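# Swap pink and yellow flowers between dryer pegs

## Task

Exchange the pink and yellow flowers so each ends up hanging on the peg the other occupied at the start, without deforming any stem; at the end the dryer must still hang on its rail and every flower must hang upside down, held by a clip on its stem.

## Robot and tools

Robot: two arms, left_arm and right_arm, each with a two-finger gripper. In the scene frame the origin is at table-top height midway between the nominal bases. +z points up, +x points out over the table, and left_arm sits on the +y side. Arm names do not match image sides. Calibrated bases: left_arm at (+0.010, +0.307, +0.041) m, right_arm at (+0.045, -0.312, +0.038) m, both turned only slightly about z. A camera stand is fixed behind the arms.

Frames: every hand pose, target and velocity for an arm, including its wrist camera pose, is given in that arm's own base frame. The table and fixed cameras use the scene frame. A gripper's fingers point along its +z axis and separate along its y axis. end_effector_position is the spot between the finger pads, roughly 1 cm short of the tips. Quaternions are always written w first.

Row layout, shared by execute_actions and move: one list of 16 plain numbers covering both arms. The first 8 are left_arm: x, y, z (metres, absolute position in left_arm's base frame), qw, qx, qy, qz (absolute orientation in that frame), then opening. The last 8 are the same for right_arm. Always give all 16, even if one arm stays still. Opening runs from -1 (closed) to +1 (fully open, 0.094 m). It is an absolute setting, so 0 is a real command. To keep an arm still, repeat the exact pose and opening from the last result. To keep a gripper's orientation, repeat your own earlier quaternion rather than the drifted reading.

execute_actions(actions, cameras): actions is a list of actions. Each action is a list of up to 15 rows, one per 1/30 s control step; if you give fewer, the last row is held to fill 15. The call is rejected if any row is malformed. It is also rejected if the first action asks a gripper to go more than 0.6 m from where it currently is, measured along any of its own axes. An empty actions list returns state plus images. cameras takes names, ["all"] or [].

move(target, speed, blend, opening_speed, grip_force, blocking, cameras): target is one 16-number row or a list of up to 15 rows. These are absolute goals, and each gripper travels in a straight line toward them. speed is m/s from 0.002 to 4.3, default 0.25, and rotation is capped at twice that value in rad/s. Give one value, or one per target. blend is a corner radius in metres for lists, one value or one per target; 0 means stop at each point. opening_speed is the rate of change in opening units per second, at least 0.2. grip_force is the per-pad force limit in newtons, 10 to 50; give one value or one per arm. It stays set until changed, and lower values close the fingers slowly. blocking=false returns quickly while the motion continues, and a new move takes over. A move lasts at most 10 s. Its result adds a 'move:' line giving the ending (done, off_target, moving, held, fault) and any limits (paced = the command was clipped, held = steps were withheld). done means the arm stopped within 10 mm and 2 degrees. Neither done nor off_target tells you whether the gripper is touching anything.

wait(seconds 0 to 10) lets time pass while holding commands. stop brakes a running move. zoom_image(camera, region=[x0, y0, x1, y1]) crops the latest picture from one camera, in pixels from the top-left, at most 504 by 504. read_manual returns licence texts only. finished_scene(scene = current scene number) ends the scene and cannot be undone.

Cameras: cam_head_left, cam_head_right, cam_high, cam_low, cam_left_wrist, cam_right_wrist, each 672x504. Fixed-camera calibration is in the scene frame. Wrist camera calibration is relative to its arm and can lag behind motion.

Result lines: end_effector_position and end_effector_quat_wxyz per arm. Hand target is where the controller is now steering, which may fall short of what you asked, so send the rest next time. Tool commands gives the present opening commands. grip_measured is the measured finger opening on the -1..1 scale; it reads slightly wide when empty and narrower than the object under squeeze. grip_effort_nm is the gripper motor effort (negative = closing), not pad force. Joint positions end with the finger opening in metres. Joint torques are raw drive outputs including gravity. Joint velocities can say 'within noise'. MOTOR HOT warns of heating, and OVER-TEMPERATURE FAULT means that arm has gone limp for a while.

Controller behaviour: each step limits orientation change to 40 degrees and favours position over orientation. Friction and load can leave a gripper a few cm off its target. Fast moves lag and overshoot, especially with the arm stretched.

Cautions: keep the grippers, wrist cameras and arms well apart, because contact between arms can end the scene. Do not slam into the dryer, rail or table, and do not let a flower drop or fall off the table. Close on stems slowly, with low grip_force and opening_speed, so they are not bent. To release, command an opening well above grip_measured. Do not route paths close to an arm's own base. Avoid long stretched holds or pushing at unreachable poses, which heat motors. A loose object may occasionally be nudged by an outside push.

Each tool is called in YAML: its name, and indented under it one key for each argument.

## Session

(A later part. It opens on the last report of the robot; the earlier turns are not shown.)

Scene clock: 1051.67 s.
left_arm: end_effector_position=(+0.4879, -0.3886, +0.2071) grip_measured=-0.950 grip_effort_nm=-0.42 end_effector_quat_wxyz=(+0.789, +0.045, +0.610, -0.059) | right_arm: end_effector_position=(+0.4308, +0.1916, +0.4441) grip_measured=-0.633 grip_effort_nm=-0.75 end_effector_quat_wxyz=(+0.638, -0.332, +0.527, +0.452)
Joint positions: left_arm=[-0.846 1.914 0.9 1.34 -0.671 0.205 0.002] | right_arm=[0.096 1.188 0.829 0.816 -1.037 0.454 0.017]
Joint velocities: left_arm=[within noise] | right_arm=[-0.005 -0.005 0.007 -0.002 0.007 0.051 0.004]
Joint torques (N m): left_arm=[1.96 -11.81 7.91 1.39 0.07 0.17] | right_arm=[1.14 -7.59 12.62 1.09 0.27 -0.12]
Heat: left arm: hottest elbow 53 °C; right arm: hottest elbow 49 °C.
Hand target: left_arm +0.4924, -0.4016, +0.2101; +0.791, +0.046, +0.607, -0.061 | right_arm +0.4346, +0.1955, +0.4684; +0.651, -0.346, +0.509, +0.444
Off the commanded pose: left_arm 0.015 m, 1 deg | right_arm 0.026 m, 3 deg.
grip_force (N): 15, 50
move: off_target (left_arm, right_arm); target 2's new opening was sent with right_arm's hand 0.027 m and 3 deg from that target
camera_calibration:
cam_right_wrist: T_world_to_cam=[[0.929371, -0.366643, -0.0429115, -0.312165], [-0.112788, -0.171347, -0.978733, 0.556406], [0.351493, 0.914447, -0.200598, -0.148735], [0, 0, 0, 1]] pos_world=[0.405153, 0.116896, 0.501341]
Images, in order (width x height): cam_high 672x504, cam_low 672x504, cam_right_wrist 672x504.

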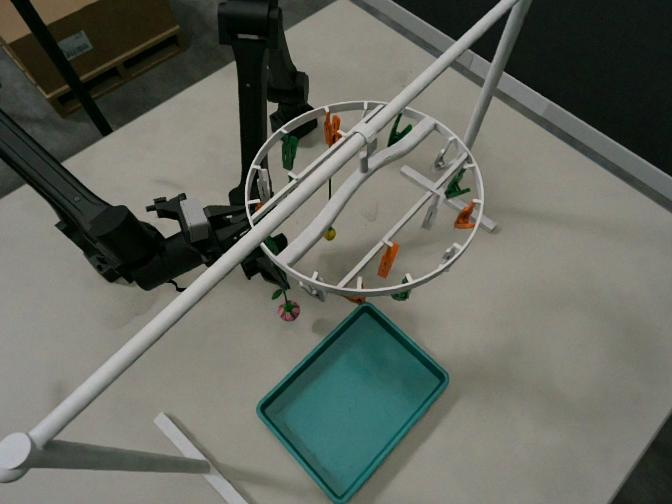

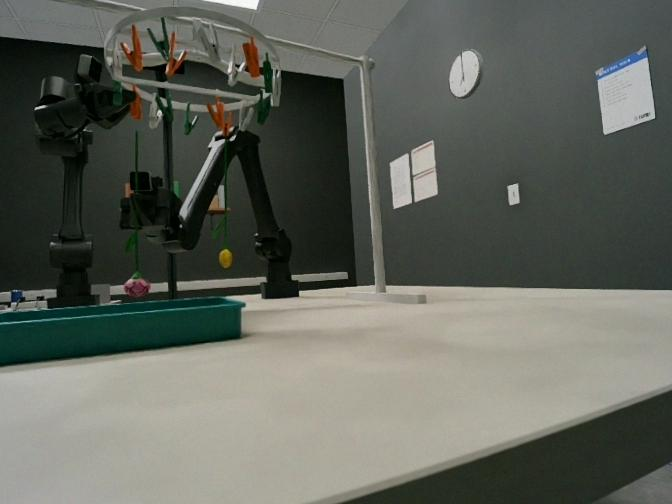

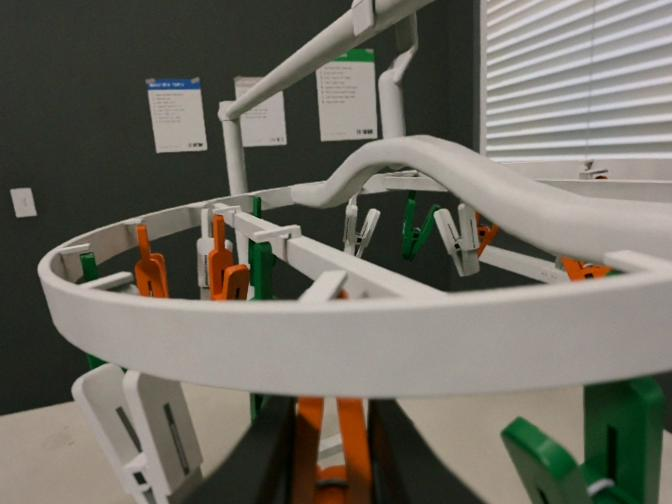

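wait:
  seconds: 0.3
  cameras: ["cam_right_wrist", "cam_low"]

zoom_image:
  camera: "cam_right_wrist"
  region: [210, 330, 466, 504]

zoom_image:
  camera: "cam_low"
  region: [110, 70, 160, 140]

Scene clock: 1062.53 s.
left_arm: end_effector_position=(+0.4879, -0.3886, +0.2071) grip_measured=-0.950 grip_effort_nm=-0.42 end_effector_quat_wxyz=(+0.789, +0.045, +0.610, -0.059) | right_arm: end_effector_position=(+0.4309, +0.1915, +0.4442) grip_measured=-0.634 grip_effort_nm=-0.81 end_effector_quat_wxyz=(+0.639, -0.332, +0.527, +0.452)
Joint positions: left_arm=[-0.846 1.914 0.9 1.34 -0.671 0.205 0.002] | right_arm=[0.096 1.188 0.829 0.816 -1.037 0.453 0.017]
Joint velocities: left_arm=[within noise] | right_arm=[-0.015 -0.015 -0.022 -0.012 -0.051 -0.037 0.007]
Joint torques (N m): left_arm=[1.9 -11.81 7.92 1.39 0.07 0.17] | right_arm=[1.32 -7.82 12.56 1.14 0.24 -0.11]
Heat: left arm: hottest elbow 53 °C; right arm: hottest elbow 51 °C.
Hand target: left_arm +0.4924, -0.4016, +0.2101; +0.791, +0.046, +0.607, -0.061 | right_arm +0.4346, +0.1955, +0.4684; +0.651, -0.346, +0.509, +0.444
Tool commands: left_gripper/opening=-1.0 right_gripper/opening=-0.64
Off the commanded pose: left_arm 0.015 m, 1 deg | right_arm 0.026 m, 3 deg.
grip_force (N): 15, 50
wait: 0.30 s; at rest from the start
camera_calibration:
cam_right_wrist: T_world_to_cam=[[0.929049, -0.36757, -0.041945, -0.312444], [-0.111971, -0.171313, -0.978833, 0.556202], [0.352604, 0.914081, -0.200315, -0.149172], [0, 0, 0, 1]] pos_world=[0.405153, 0.116794, 0.501443]
Images, in order (width x height): cam_low 672x504, cam_right_wrist 672x504.

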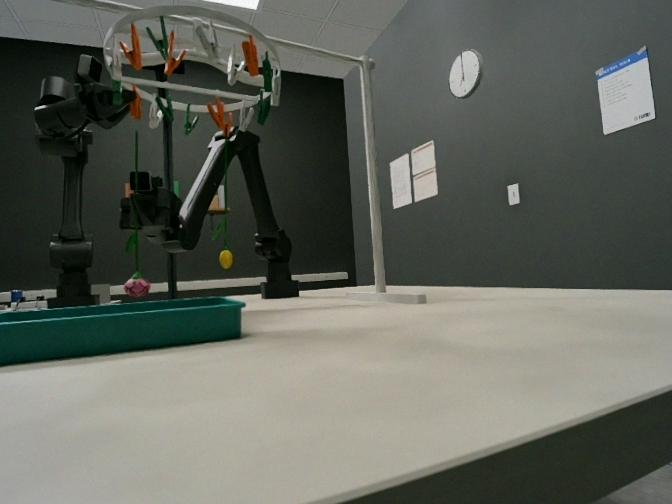

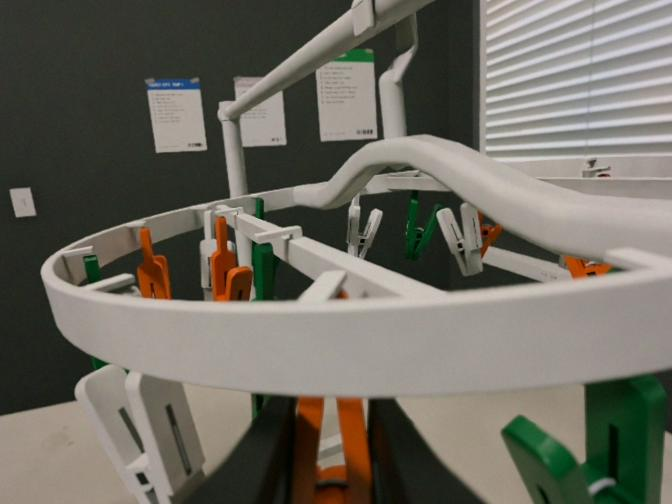

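Scaled by 1.969 from the camera's 672x504 image, which has a finer 960x720 frame.

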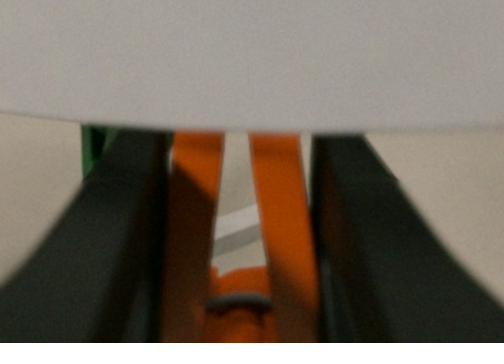

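Scaled by 7.200 from the camera's 672x504 image, which has a finer 960x720 frame.

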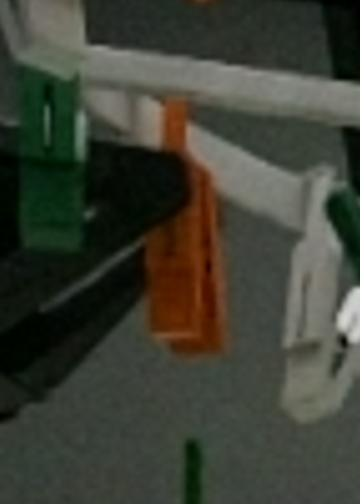

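execute_actions:
  actions: []

zoom_image:
  camera: "cam_head_left"
  region: [290, 30, 370, 120]

zoom_image:
  camera: "cam_head_right"
  region: [270, 30, 350, 120]

zoom_image:
  camera: "cam_high"
  region: [240, 180, 320, 280]

Scene clock: 1081.40 s.
left_arm: end_effector_position=(+0.4879, -0.3886, +0.2071) grip_measured=-0.950 grip_effort_nm=-0.42 end_effector_quat_wxyz=(+0.789, +0.045, +0.610, -0.059) | right_arm: end_effector_position=(+0.4309, +0.1915, +0.4442) grip_measured=-0.637 grip_effort_nm=-0.86 end_effector_quat_wxyz=(+0.639, -0.332, +0.527, +0.452)
Joint positions: left_arm=[-0.846 1.914 0.9 1.34 -0.671 0.205 0.002] | right_arm=[0.096 1.188 0.829 0.816 -1.037 0.453 0.017]
Joint velocities: within noise
Joint torques (N m): left_arm=[1.85 -11.81 7.92 1.39 0.07 0.17] | right_arm=[1.2 -7.77 12.57 1.07 0.27 -0.11]
Heat: left arm: hottest elbow 53 °C; right arm: hottest elbow 53 °C.
Hand target: left_arm +0.4924, -0.4016, +0.2101; +0.791, +0.046, +0.607, -0.061 | right_arm +0.4346, +0.1955, +0.4684; +0.651, -0.346, +0.509, +0.444
Tool commands: left_gripper/opening=-1.0 right_gripper/opening=-0.64
Off the commanded pose: left_arm 0.015 m, 1 deg | right_arm 0.026 m, 3 deg.
grip_force (N): 15, 50
camera_calibration:
cam_left_wrist: T_world_to_cam=[[-0.139902, -0.990116, -0.00993365, -0.314527], [-0.176893, 0.0348632, -0.983612, 0.341366], [0.974236, -0.135852, -0.180022, -0.398501], [0, 0, 0, 1]] pos_world=[0.404616, -0.377457, 0.260909]
cam_right_wrist: T_world_to_cam=[[0.929049, -0.36757, -0.041945, -0.312444], [-0.111971, -0.171313, -0.978833, 0.556202], [0.352604, 0.914081, -0.200315, -0.149172], [0, 0, 0, 1]] pos_world=[0.405153, 0.116794, 0.501443]

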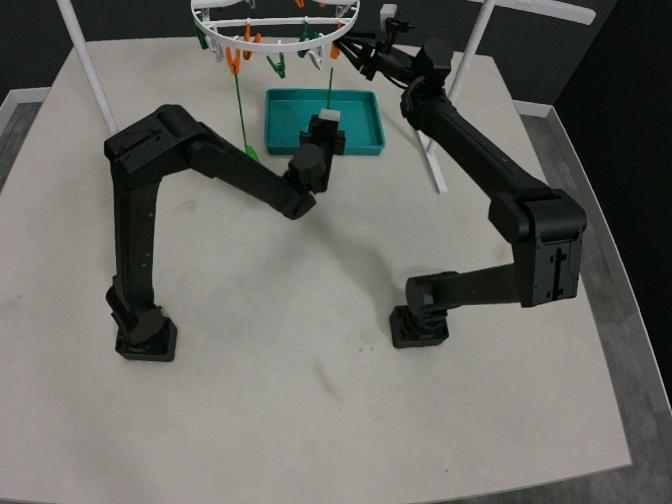

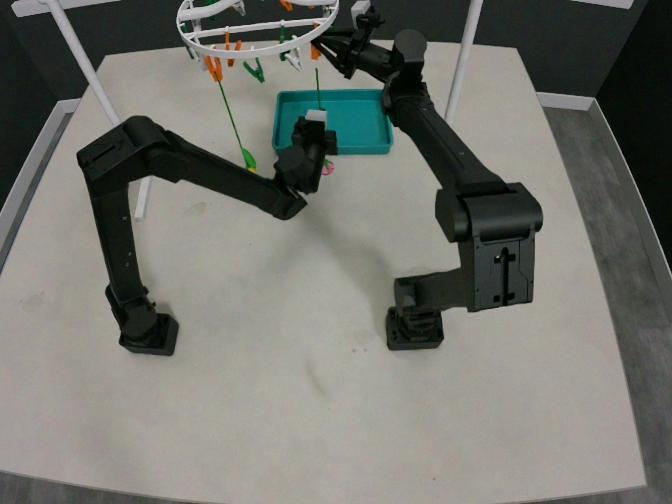

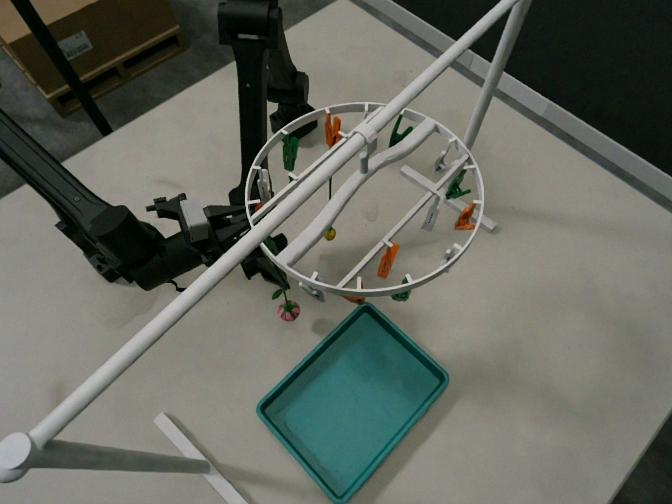

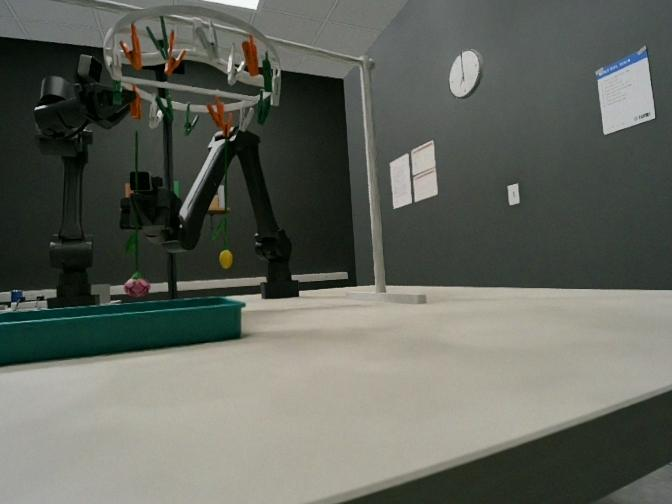

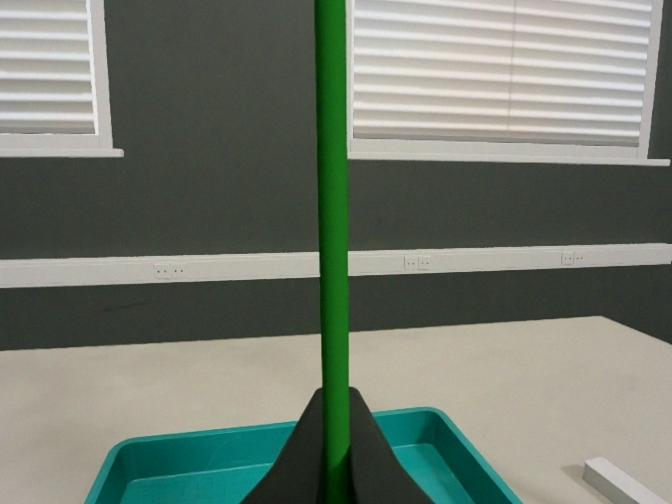

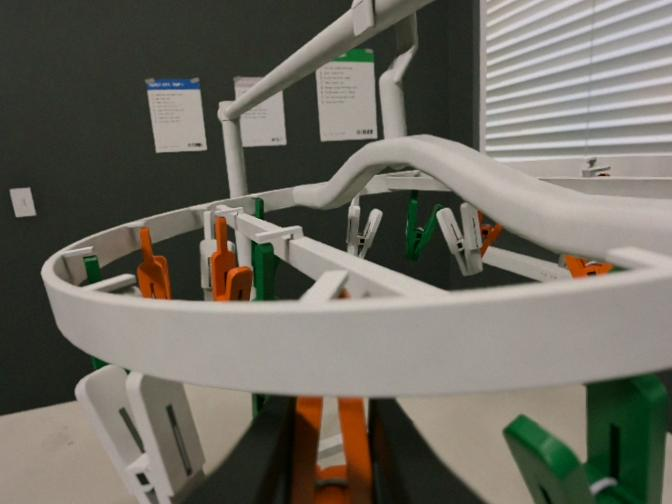

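Scaled by 5.600 from the camera's 672x504 image, which has a finer 960x720 frame.

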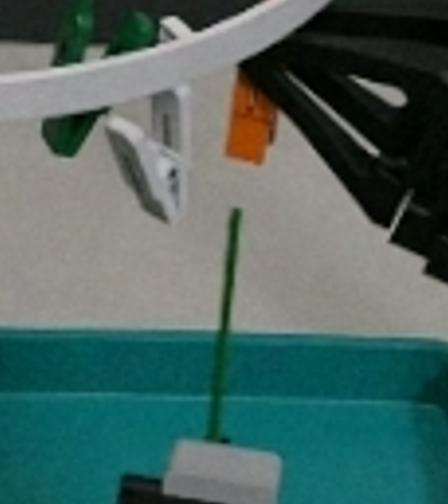

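Scaled by 5.600 from the camera's 672x504 image, which has a finer 960x720 frame.

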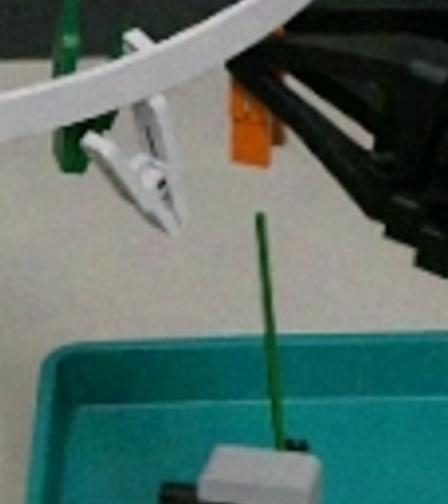

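Scaled by 5.040 from the camera's 672x504 image, which has a finer 960x720 frame.

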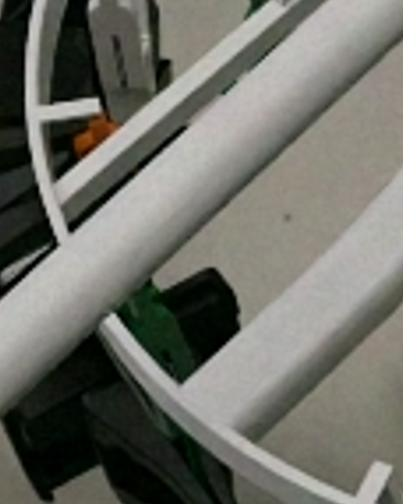

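move:
  target: [0.4900, -0.4019, 0.235, 0.7910, 0.0464, 0.6070, -0.0605, -1.0, 0.436, 0.196, 0.469, 0.6514, -0.3465, 0.5089, 0.4435, -0.64]
  speed: 0.06
  cameras: ["cam_low", "cam_head_left", "cam_head_right"]

zoom_image:
  camera: "cam_low"
  region: [110, 70, 160, 140]

zoom_image:
  camera: "cam_head_left"
  region: [310, 30, 360, 100]

zoom_image:
  camera: "cam_head_right"
  region: [290, 30, 340, 100]

Scene clock: 1102.90 s.
left_arm: end_effector_position=(+0.4880, -0.3906, +0.2111) grip_measured=-0.950 grip_effort_nm=-0.42 end_effector_quat_wxyz=(+0.781, +0.054, +0.620, -0.052) | right_arm: end_effector_position=(+0.4309, +0.1915, +0.4442) grip_measured=-0.633 grip_effort_nm=-0.78 end_effector_quat_wxyz=(+0.639, -0.332, +0.527, +0.452)
Joint positions: left_arm=[-0.849 1.887 0.9 1.281 -0.676 0.207 0.002] | right_arm=[0.096 1.188 0.829 0.816 -1.037 0.453 0.017]
Joint torques (N m): left_arm=[1.85 -14.51 7.91 1.39 0.05 0.18] | right_arm=[1.38 -7.82 12.57 1.05 0.26 -0.12]
Heat: left arm: hottest elbow 53 °C; right arm: hottest elbow 55 °C.
Hand target: left_arm +0.4892, -0.4011, +0.2351; +0.791, +0.046, +0.607, -0.061 | right_arm +0.4346, +0.1955, +0.4684; +0.651, -0.346, +0.509, +0.444
Off the commanded pose: left_arm 0.027 m, 2 deg | right_arm 0.026 m, 3 deg.
grip_force (N): 15, 50
move: off_target (left_arm, right_arm)
Images, in order (width x height): cam_head_left 672x504, cam_head_right 672x504, cam_low 672x504.

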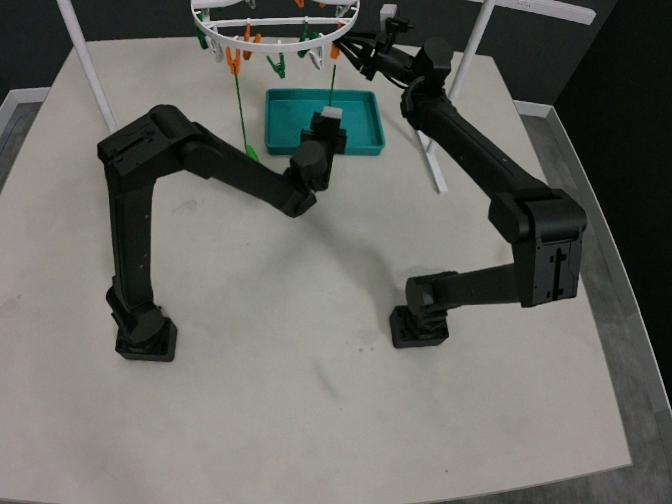

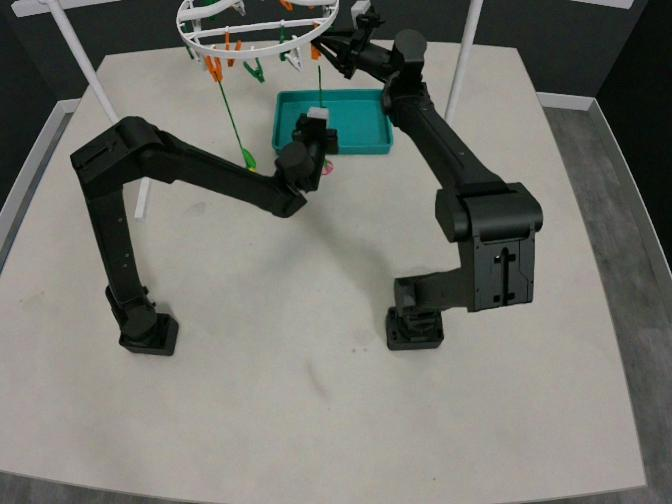

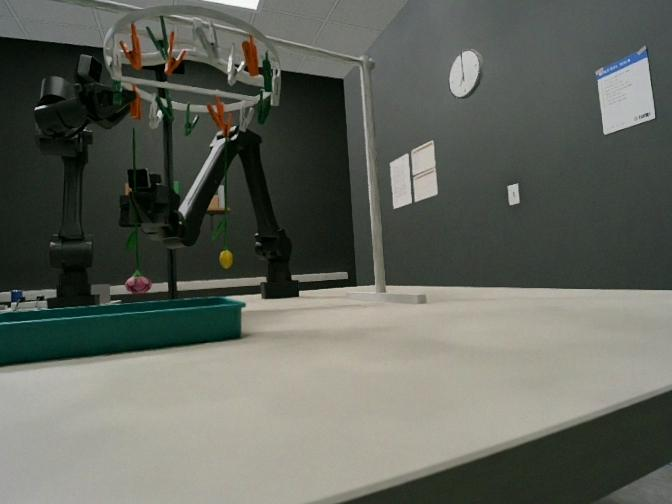

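Scaled by 7.200 from the camera's 672x504 image, which has a finer 960x720 frame.

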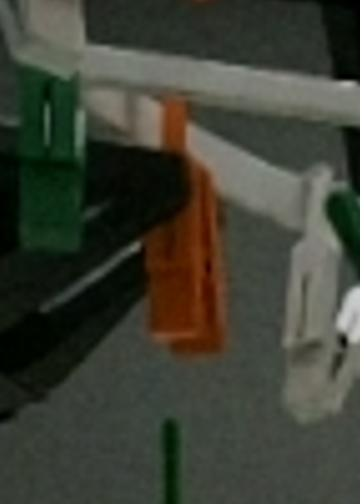

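Scaled by 7.200 from the camera's 672x504 image, which has a finer 960x720 frame.

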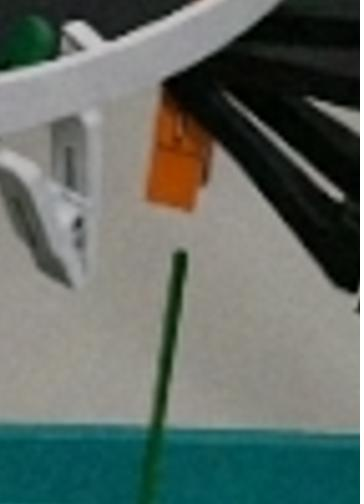

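Scaled by 7.200 from the camera's 672x504 image, which has a finer 960x720 frame.

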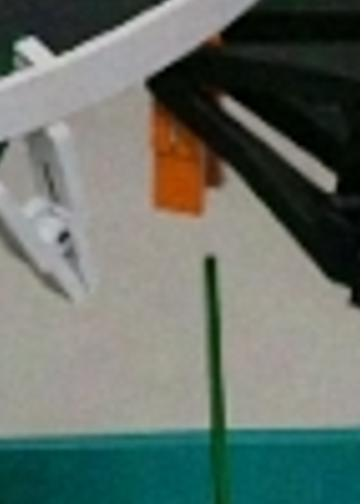

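move:
  target: [0.4994, -0.3857, 0.250, 0.7910, 0.0464, 0.6070, -0.0605, -1.0, 0.436, 0.196, 0.469, 0.6514, -0.3465, 0.5089, 0.4435, -0.64]
  speed: 0.06
  cameras: ["cam_low", "cam_head_left", "cam_head_right"]

zoom_image:
  camera: "cam_low"
  region: [110, 70, 160, 140]

zoom_image:
  camera: "cam_head_left"
  region: [310, 30, 360, 100]

zoom_image:
  camera: "cam_head_right"
  region: [290, 30, 340, 100]

Scene clock: 1115.83 s.
left_arm: end_effector_position=(+0.4927, -0.3859, +0.2301) grip_measured=-0.950 grip_effort_nm=-0.42 end_effector_quat_wxyz=(+0.783, +0.058, +0.617, -0.054) | right_arm: end_effector_position=(+0.4309, +0.1915, +0.4442) grip_measured=-0.633 grip_effort_nm=-0.78 end_effector_quat_wxyz=(+0.639, -0.332, +0.527, +0.452)
Joint positions: left_arm=[-0.832 1.842 0.9 1.239 -0.647 0.207 0.002] | right_arm=[0.096 1.188 0.829 0.816 -1.037 0.453 0.017]
Joint torques (N m): left_arm=[3.19 -14.33 7.36 1.46 0.25 0] | right_arm=[1.2 -7.77 12.59 1.1 0.24 -0.12]
Heat: left arm: hottest elbow 53 °C; right arm: hottest elbow 56 °C.
Hand target: left_arm +0.4989, -0.3852, +0.2500; +0.791, +0.046, +0.607, -0.060 | right_arm +0.4346, +0.1955, +0.4684; +0.651, -0.346, +0.509, +0.444
Off the commanded pose: left_arm 0.021 m, 2 deg | right_arm 0.026 m, 3 deg.
grip_force (N): 15, 50
move: off_target (left_arm, right_arm)
Images, in order (width x height): cam_head_left 672x504, cam_head_right 672x504, cam_low 672x504.

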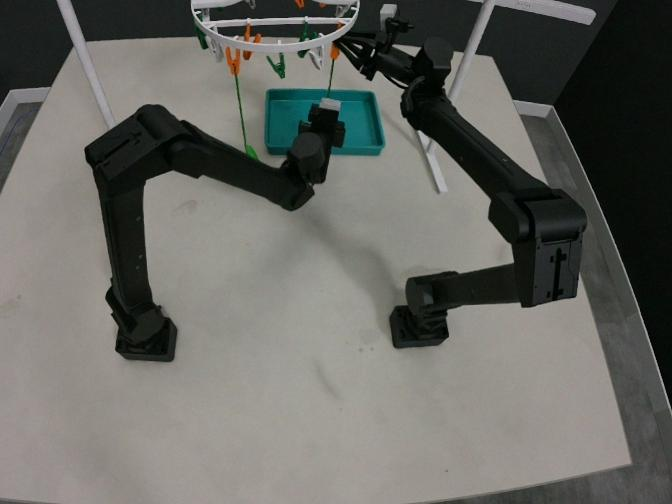

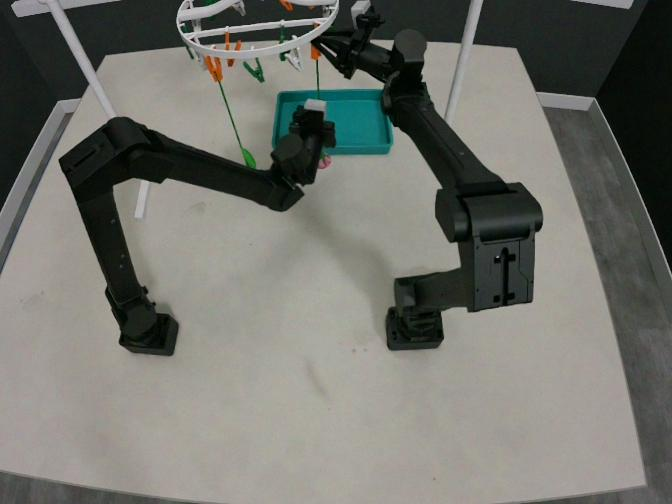

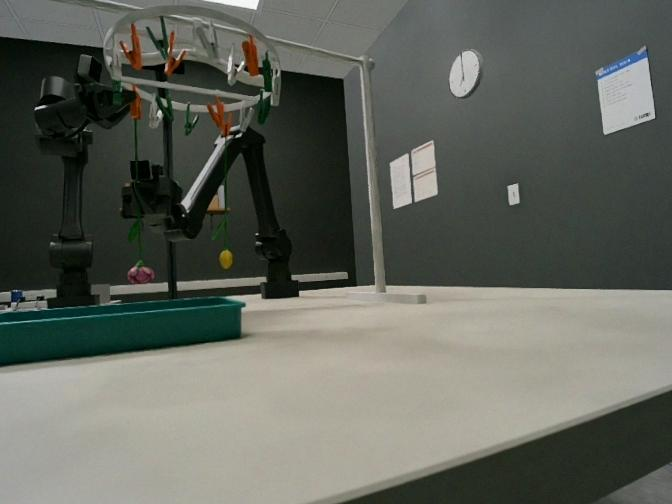

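Scaled by 7.200 from the camera's 672x504 image, which has a finer 960x720 frame.

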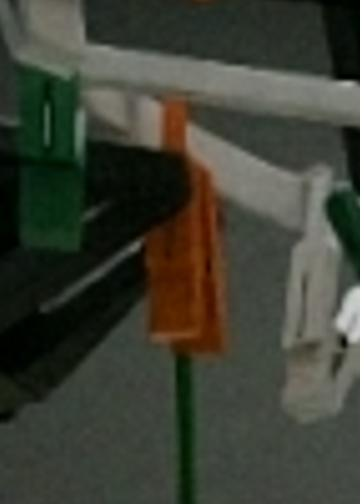

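Scaled by 7.200 from the camera's 672x504 image, which has a finer 960x720 frame.

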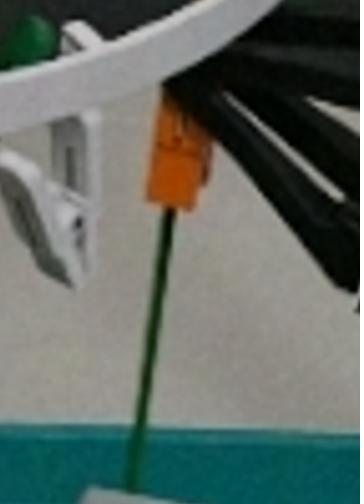

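Scaled by 7.200 from the camera's 672x504 image, which has a finer 960x720 frame.

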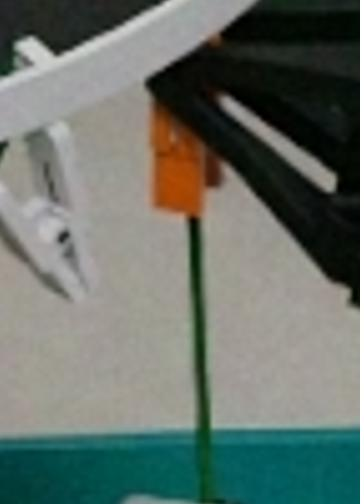

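move:
  target: [0.4845, -0.3915, 0.250, 0.7910, 0.0464, 0.6070, -0.0605, -1.0, 0.436, 0.196, 0.469, 0.6514, -0.3465, 0.5089, 0.4435, -0.64]
  speed: 0.06
  cameras: ["cam_low", "cam_head_left", "cam_head_right"]

zoom_image:
  camera: "cam_low"
  region: [110, 70, 160, 140]

zoom_image:
  camera: "cam_head_left"
  region: [310, 30, 360, 100]

zoom_image:
  camera: "cam_head_right"
  region: [290, 30, 340, 100]

Scene clock: 1135.07 s.
left_arm: end_effector_position=(+0.4881, -0.3881, +0.2321) grip_measured=-0.950 grip_effort_nm=-0.42 end_effector_quat_wxyz=(+0.783, +0.053, +0.617, -0.053) | right_arm: end_effector_position=(+0.4309, +0.1915, +0.4442) grip_measured=-0.639 grip_effort_nm=-0.88 end_effector_quat_wxyz=(+0.639, -0.332, +0.527, +0.452)
Joint positions: left_arm=[-0.845 1.837 0.9 1.239 -0.67 0.207 0.002] | right_arm=[0.096 1.188 0.829 0.816 -1.037 0.453 0.017]
Joint torques (N m): left_arm=[1.96 -14.51 6.31 2.02 0.05 0.14] | right_arm=[1.2 -7.82 12.59 1.05 0.25 -0.12]
Heat: left arm: hottest elbow 53 °C; right arm: hottest elbow 57 °C.
Hand target: left_arm +0.4845, -0.3913, +0.2500; +0.791, +0.046, +0.607, -0.061 | right_arm +0.4346, +0.1955, +0.4684; +0.651, -0.346, +0.509, +0.444
Off the commanded pose: left_arm 0.019 m, 2 deg | right_arm 0.026 m, 3 deg.
grip_force (N): 15, 50
move: off_target (left_arm, right_arm)
Images, in order (width x height): cam_head_left 672x504, cam_head_right 672x504, cam_low 672x504.

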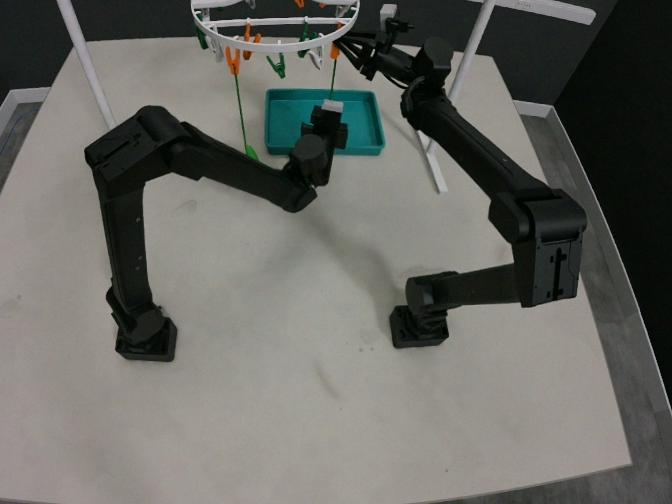

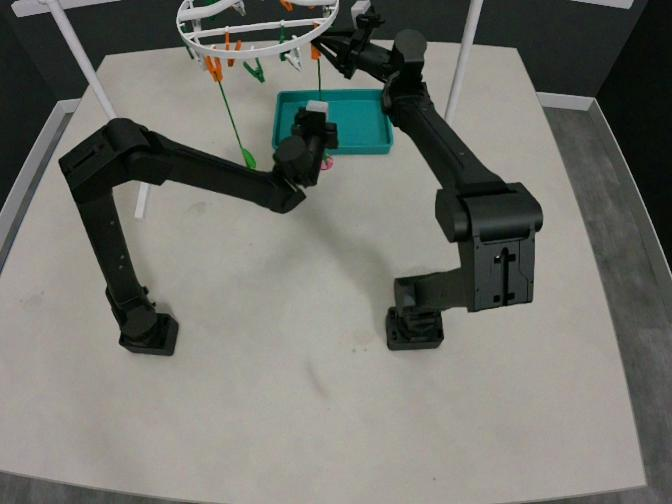

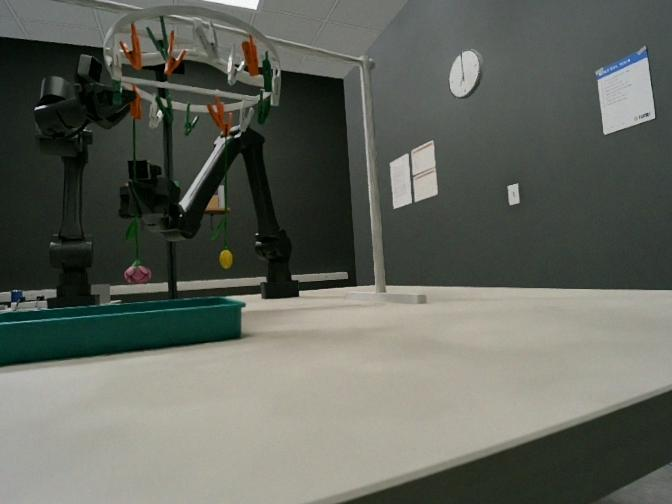

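Scaled by 7.200 from the camera's 672x504 image, which has a finer 960x720 frame.

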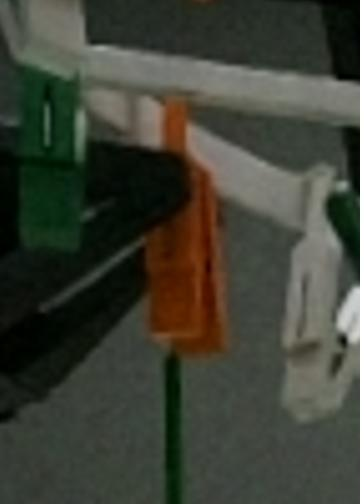

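Scaled by 7.200 from the camera's 672x504 image, which has a finer 960x720 frame.

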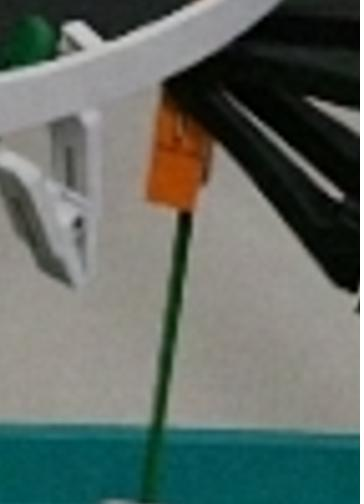

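Scaled by 7.200 from the camera's 672x504 image, which has a finer 960x720 frame.

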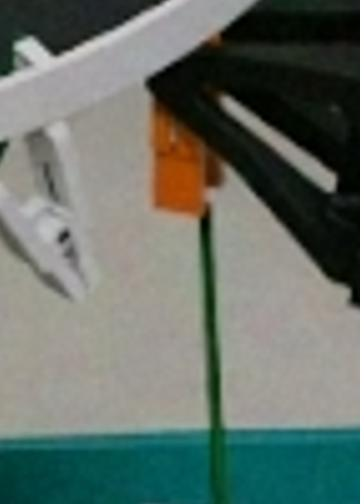

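move:
  target: [0.4933, -0.3804, 0.250, 0.7910, 0.0464, 0.6070, -0.0605, -1.0, 0.436, 0.196, 0.469, 0.6514, -0.3465, 0.5089, 0.4435, -0.64]
  speed: 0.06
  cameras: ["cam_low", "cam_head_left", "cam_head_right"]

zoom_image:
  camera: "cam_low"
  region: [110, 70, 160, 140]

zoom_image:
  camera: "cam_head_left"
  region: [310, 30, 360, 100]

zoom_image:
  camera: "cam_head_right"
  region: [290, 30, 340, 100]

Scene clock: 1146.90 s.
left_arm: end_effector_position=(+0.4909, -0.3864, +0.2357) grip_measured=-0.950 grip_effort_nm=-0.42 end_effector_quat_wxyz=(+0.785, +0.056, +0.614, -0.057) | right_arm: end_effector_position=(+0.4309, +0.1915, +0.4442) grip_measured=-0.638 grip_effort_nm=-0.88 end_effector_quat_wxyz=(+0.639, -0.332, +0.527, +0.452)
Joint positions: left_arm=[-0.835 1.832 0.9 1.239 -0.649 0.207 0.002] | right_arm=[0.096 1.188 0.829 0.816 -1.037 0.453 0.017]
Joint velocities: left_arm=[within noise] | right_arm=[0.015 0.005 0.002 0.012 0.022 -0.037 0.016]
Joint torques (N m): left_arm=[3.19 -14.45 5.85 1.83 0.25 0.01] | right_arm=[1.26 -7.82 12.53 1.1 0.24 -0.13]
Heat: left arm: hottest elbow 52 °C; right arm: hottest elbow 57 °C.
Hand target: left_arm +0.4932, -0.3805, +0.2498; +0.791, +0.047, +0.607, -0.060 | right_arm +0.4346, +0.1955, +0.4684; +0.651, -0.346, +0.509, +0.444
Off the commanded pose: left_arm 0.016 m, 2 deg | right_arm 0.026 m, 3 deg.
grip_force (N): 15, 50
move: off_target (left_arm, right_arm)
Images, in order (width x height): cam_head_left 672x504, cam_head_right 672x504, cam_low 672x504.

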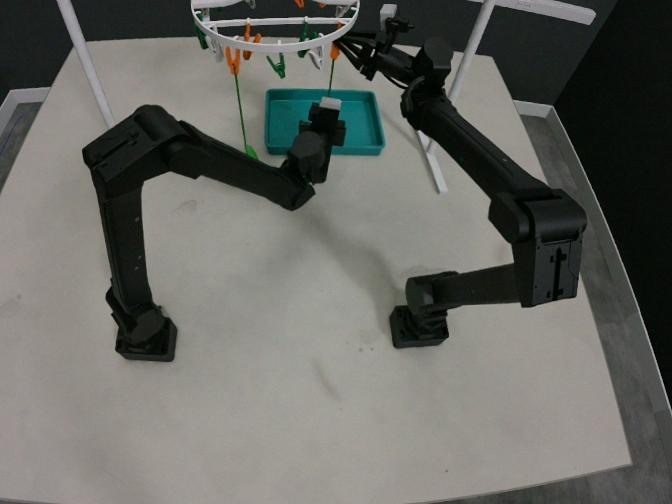

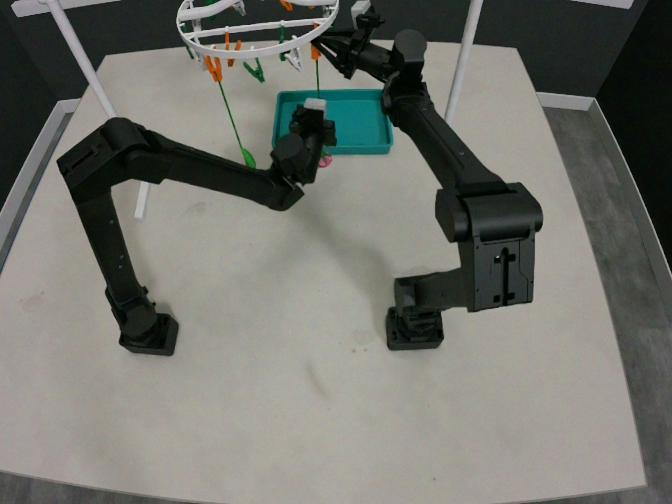

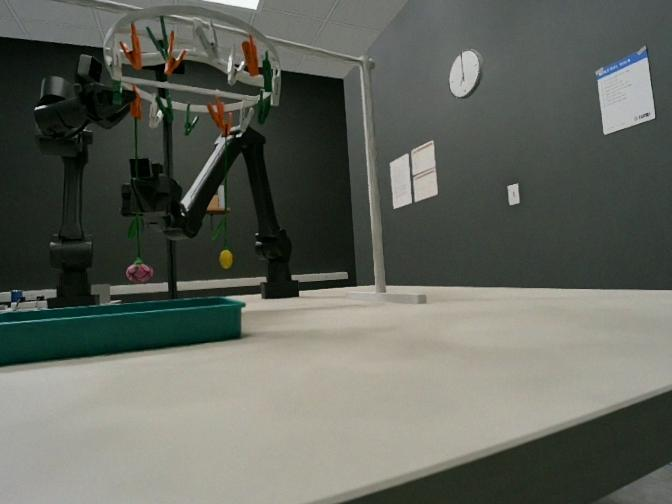

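Scaled by 7.200 from the camera's 672x504 image, which has a finer 960x720 frame.

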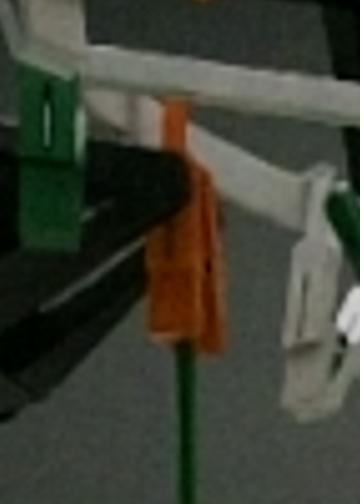

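Scaled by 7.200 from the camera's 672x504 image, which has a finer 960x720 frame.

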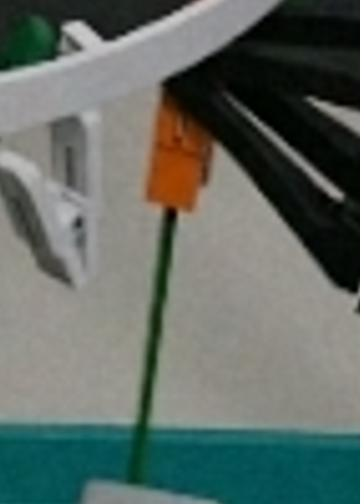

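Scaled by 7.200 from the camera's 672x504 image, which has a finer 960x720 frame.

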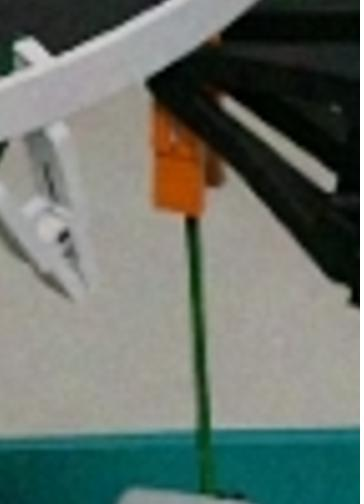

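move:
  target: [0.4935, -0.3815, 0.267, 0.7910, 0.0464, 0.6070, -0.0605, -1.0, 0.436, 0.196, 0.469, 0.6514, -0.3465, 0.5089, 0.4435, -0.64]
  speed: 0.05
  cameras: ["cam_low", "cam_head_left", "cam_head_right"]

zoom_image:
  camera: "cam_low"
  region: [110, 70, 160, 140]

zoom_image:
  camera: "cam_head_left"
  region: [310, 30, 360, 100]

zoom_image:
  camera: "cam_head_right"
  region: [290, 30, 340, 100]

Scene clock: 1153.10 s.
left_arm: end_effector_position=(+0.4913, -0.3859, +0.2417) grip_measured=-0.950 grip_effort_nm=-0.42 end_effector_quat_wxyz=(+0.781, +0.061, +0.619, -0.053) | right_arm: end_effector_position=(+0.4315, +0.1915, +0.4483) grip_measured=-0.633 grip_effort_nm=-0.75 end_effector_quat_wxyz=(+0.641, -0.334, +0.524, +0.451)
Joint positions: left_arm=[-0.834 1.808 0.9 1.195 -0.648 0.207 0.002] | right_arm=[0.096 1.188 0.837 0.816 -1.036 0.452 0.017]
Joint torques (N m): left_arm=[3.14 -15.27 6.67 1.73 0.2 0.02] | right_arm=[1.2 -7.53 12.08 1.05 0.23 -0.11]
Heat: left arm: hottest elbow 52 °C; right arm: hottest elbow 57 °C.
Hand target: left_arm +0.4933, -0.3812, +0.2668; +0.791, +0.046, +0.607, -0.060 | right_arm +0.4350, +0.1957, +0.4685; +0.651, -0.346, +0.509, +0.444
Off the commanded pose: left_arm 0.026 m, 3 deg | right_arm 0.022 m, 3 deg.
grip_force (N): 15, 50
move: off_target (left_arm, right_arm)
Images, in order (width x height): cam_head_left 672x504, cam_head_right 672x504, cam_low 672x504.

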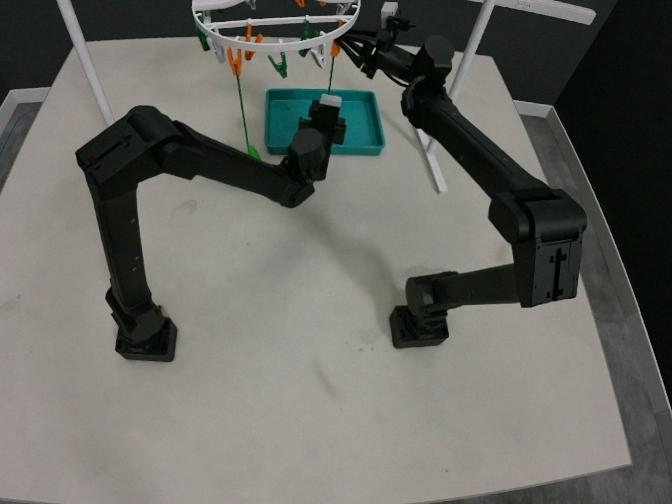

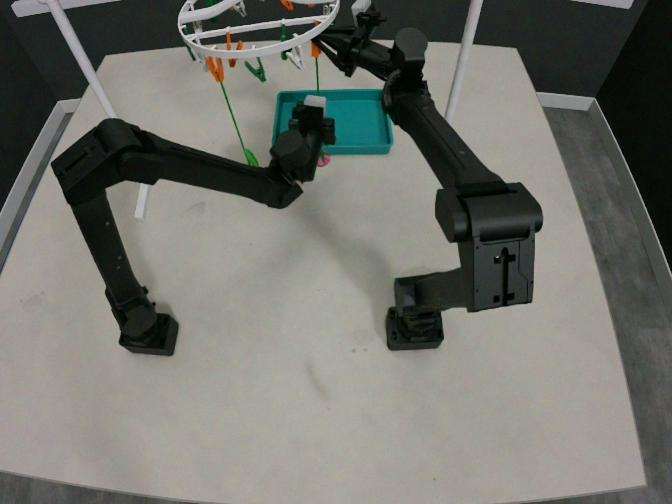

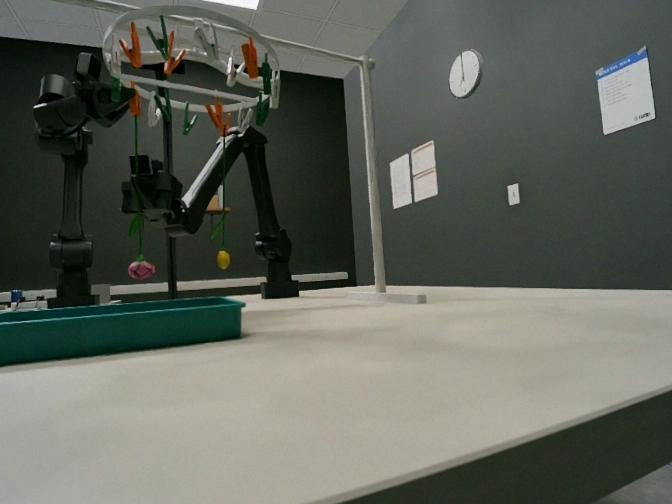

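Scaled by 7.200 from the camera's 672x504 image, which has a finer 960x720 frame.

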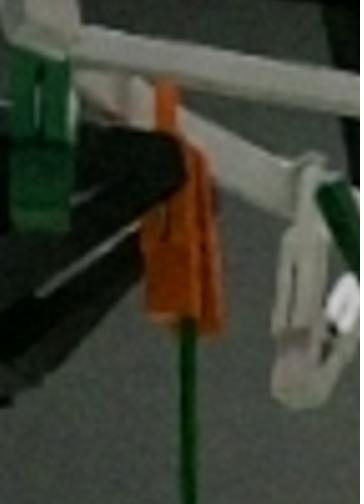

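Scaled by 7.200 from the camera's 672x504 image, which has a finer 960x720 frame.

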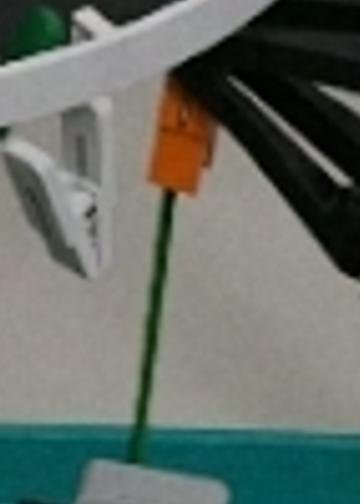

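Scaled by 7.200 from the camera's 672x504 image, which has a finer 960x720 frame.

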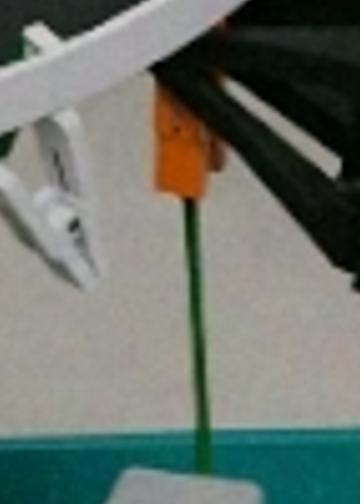

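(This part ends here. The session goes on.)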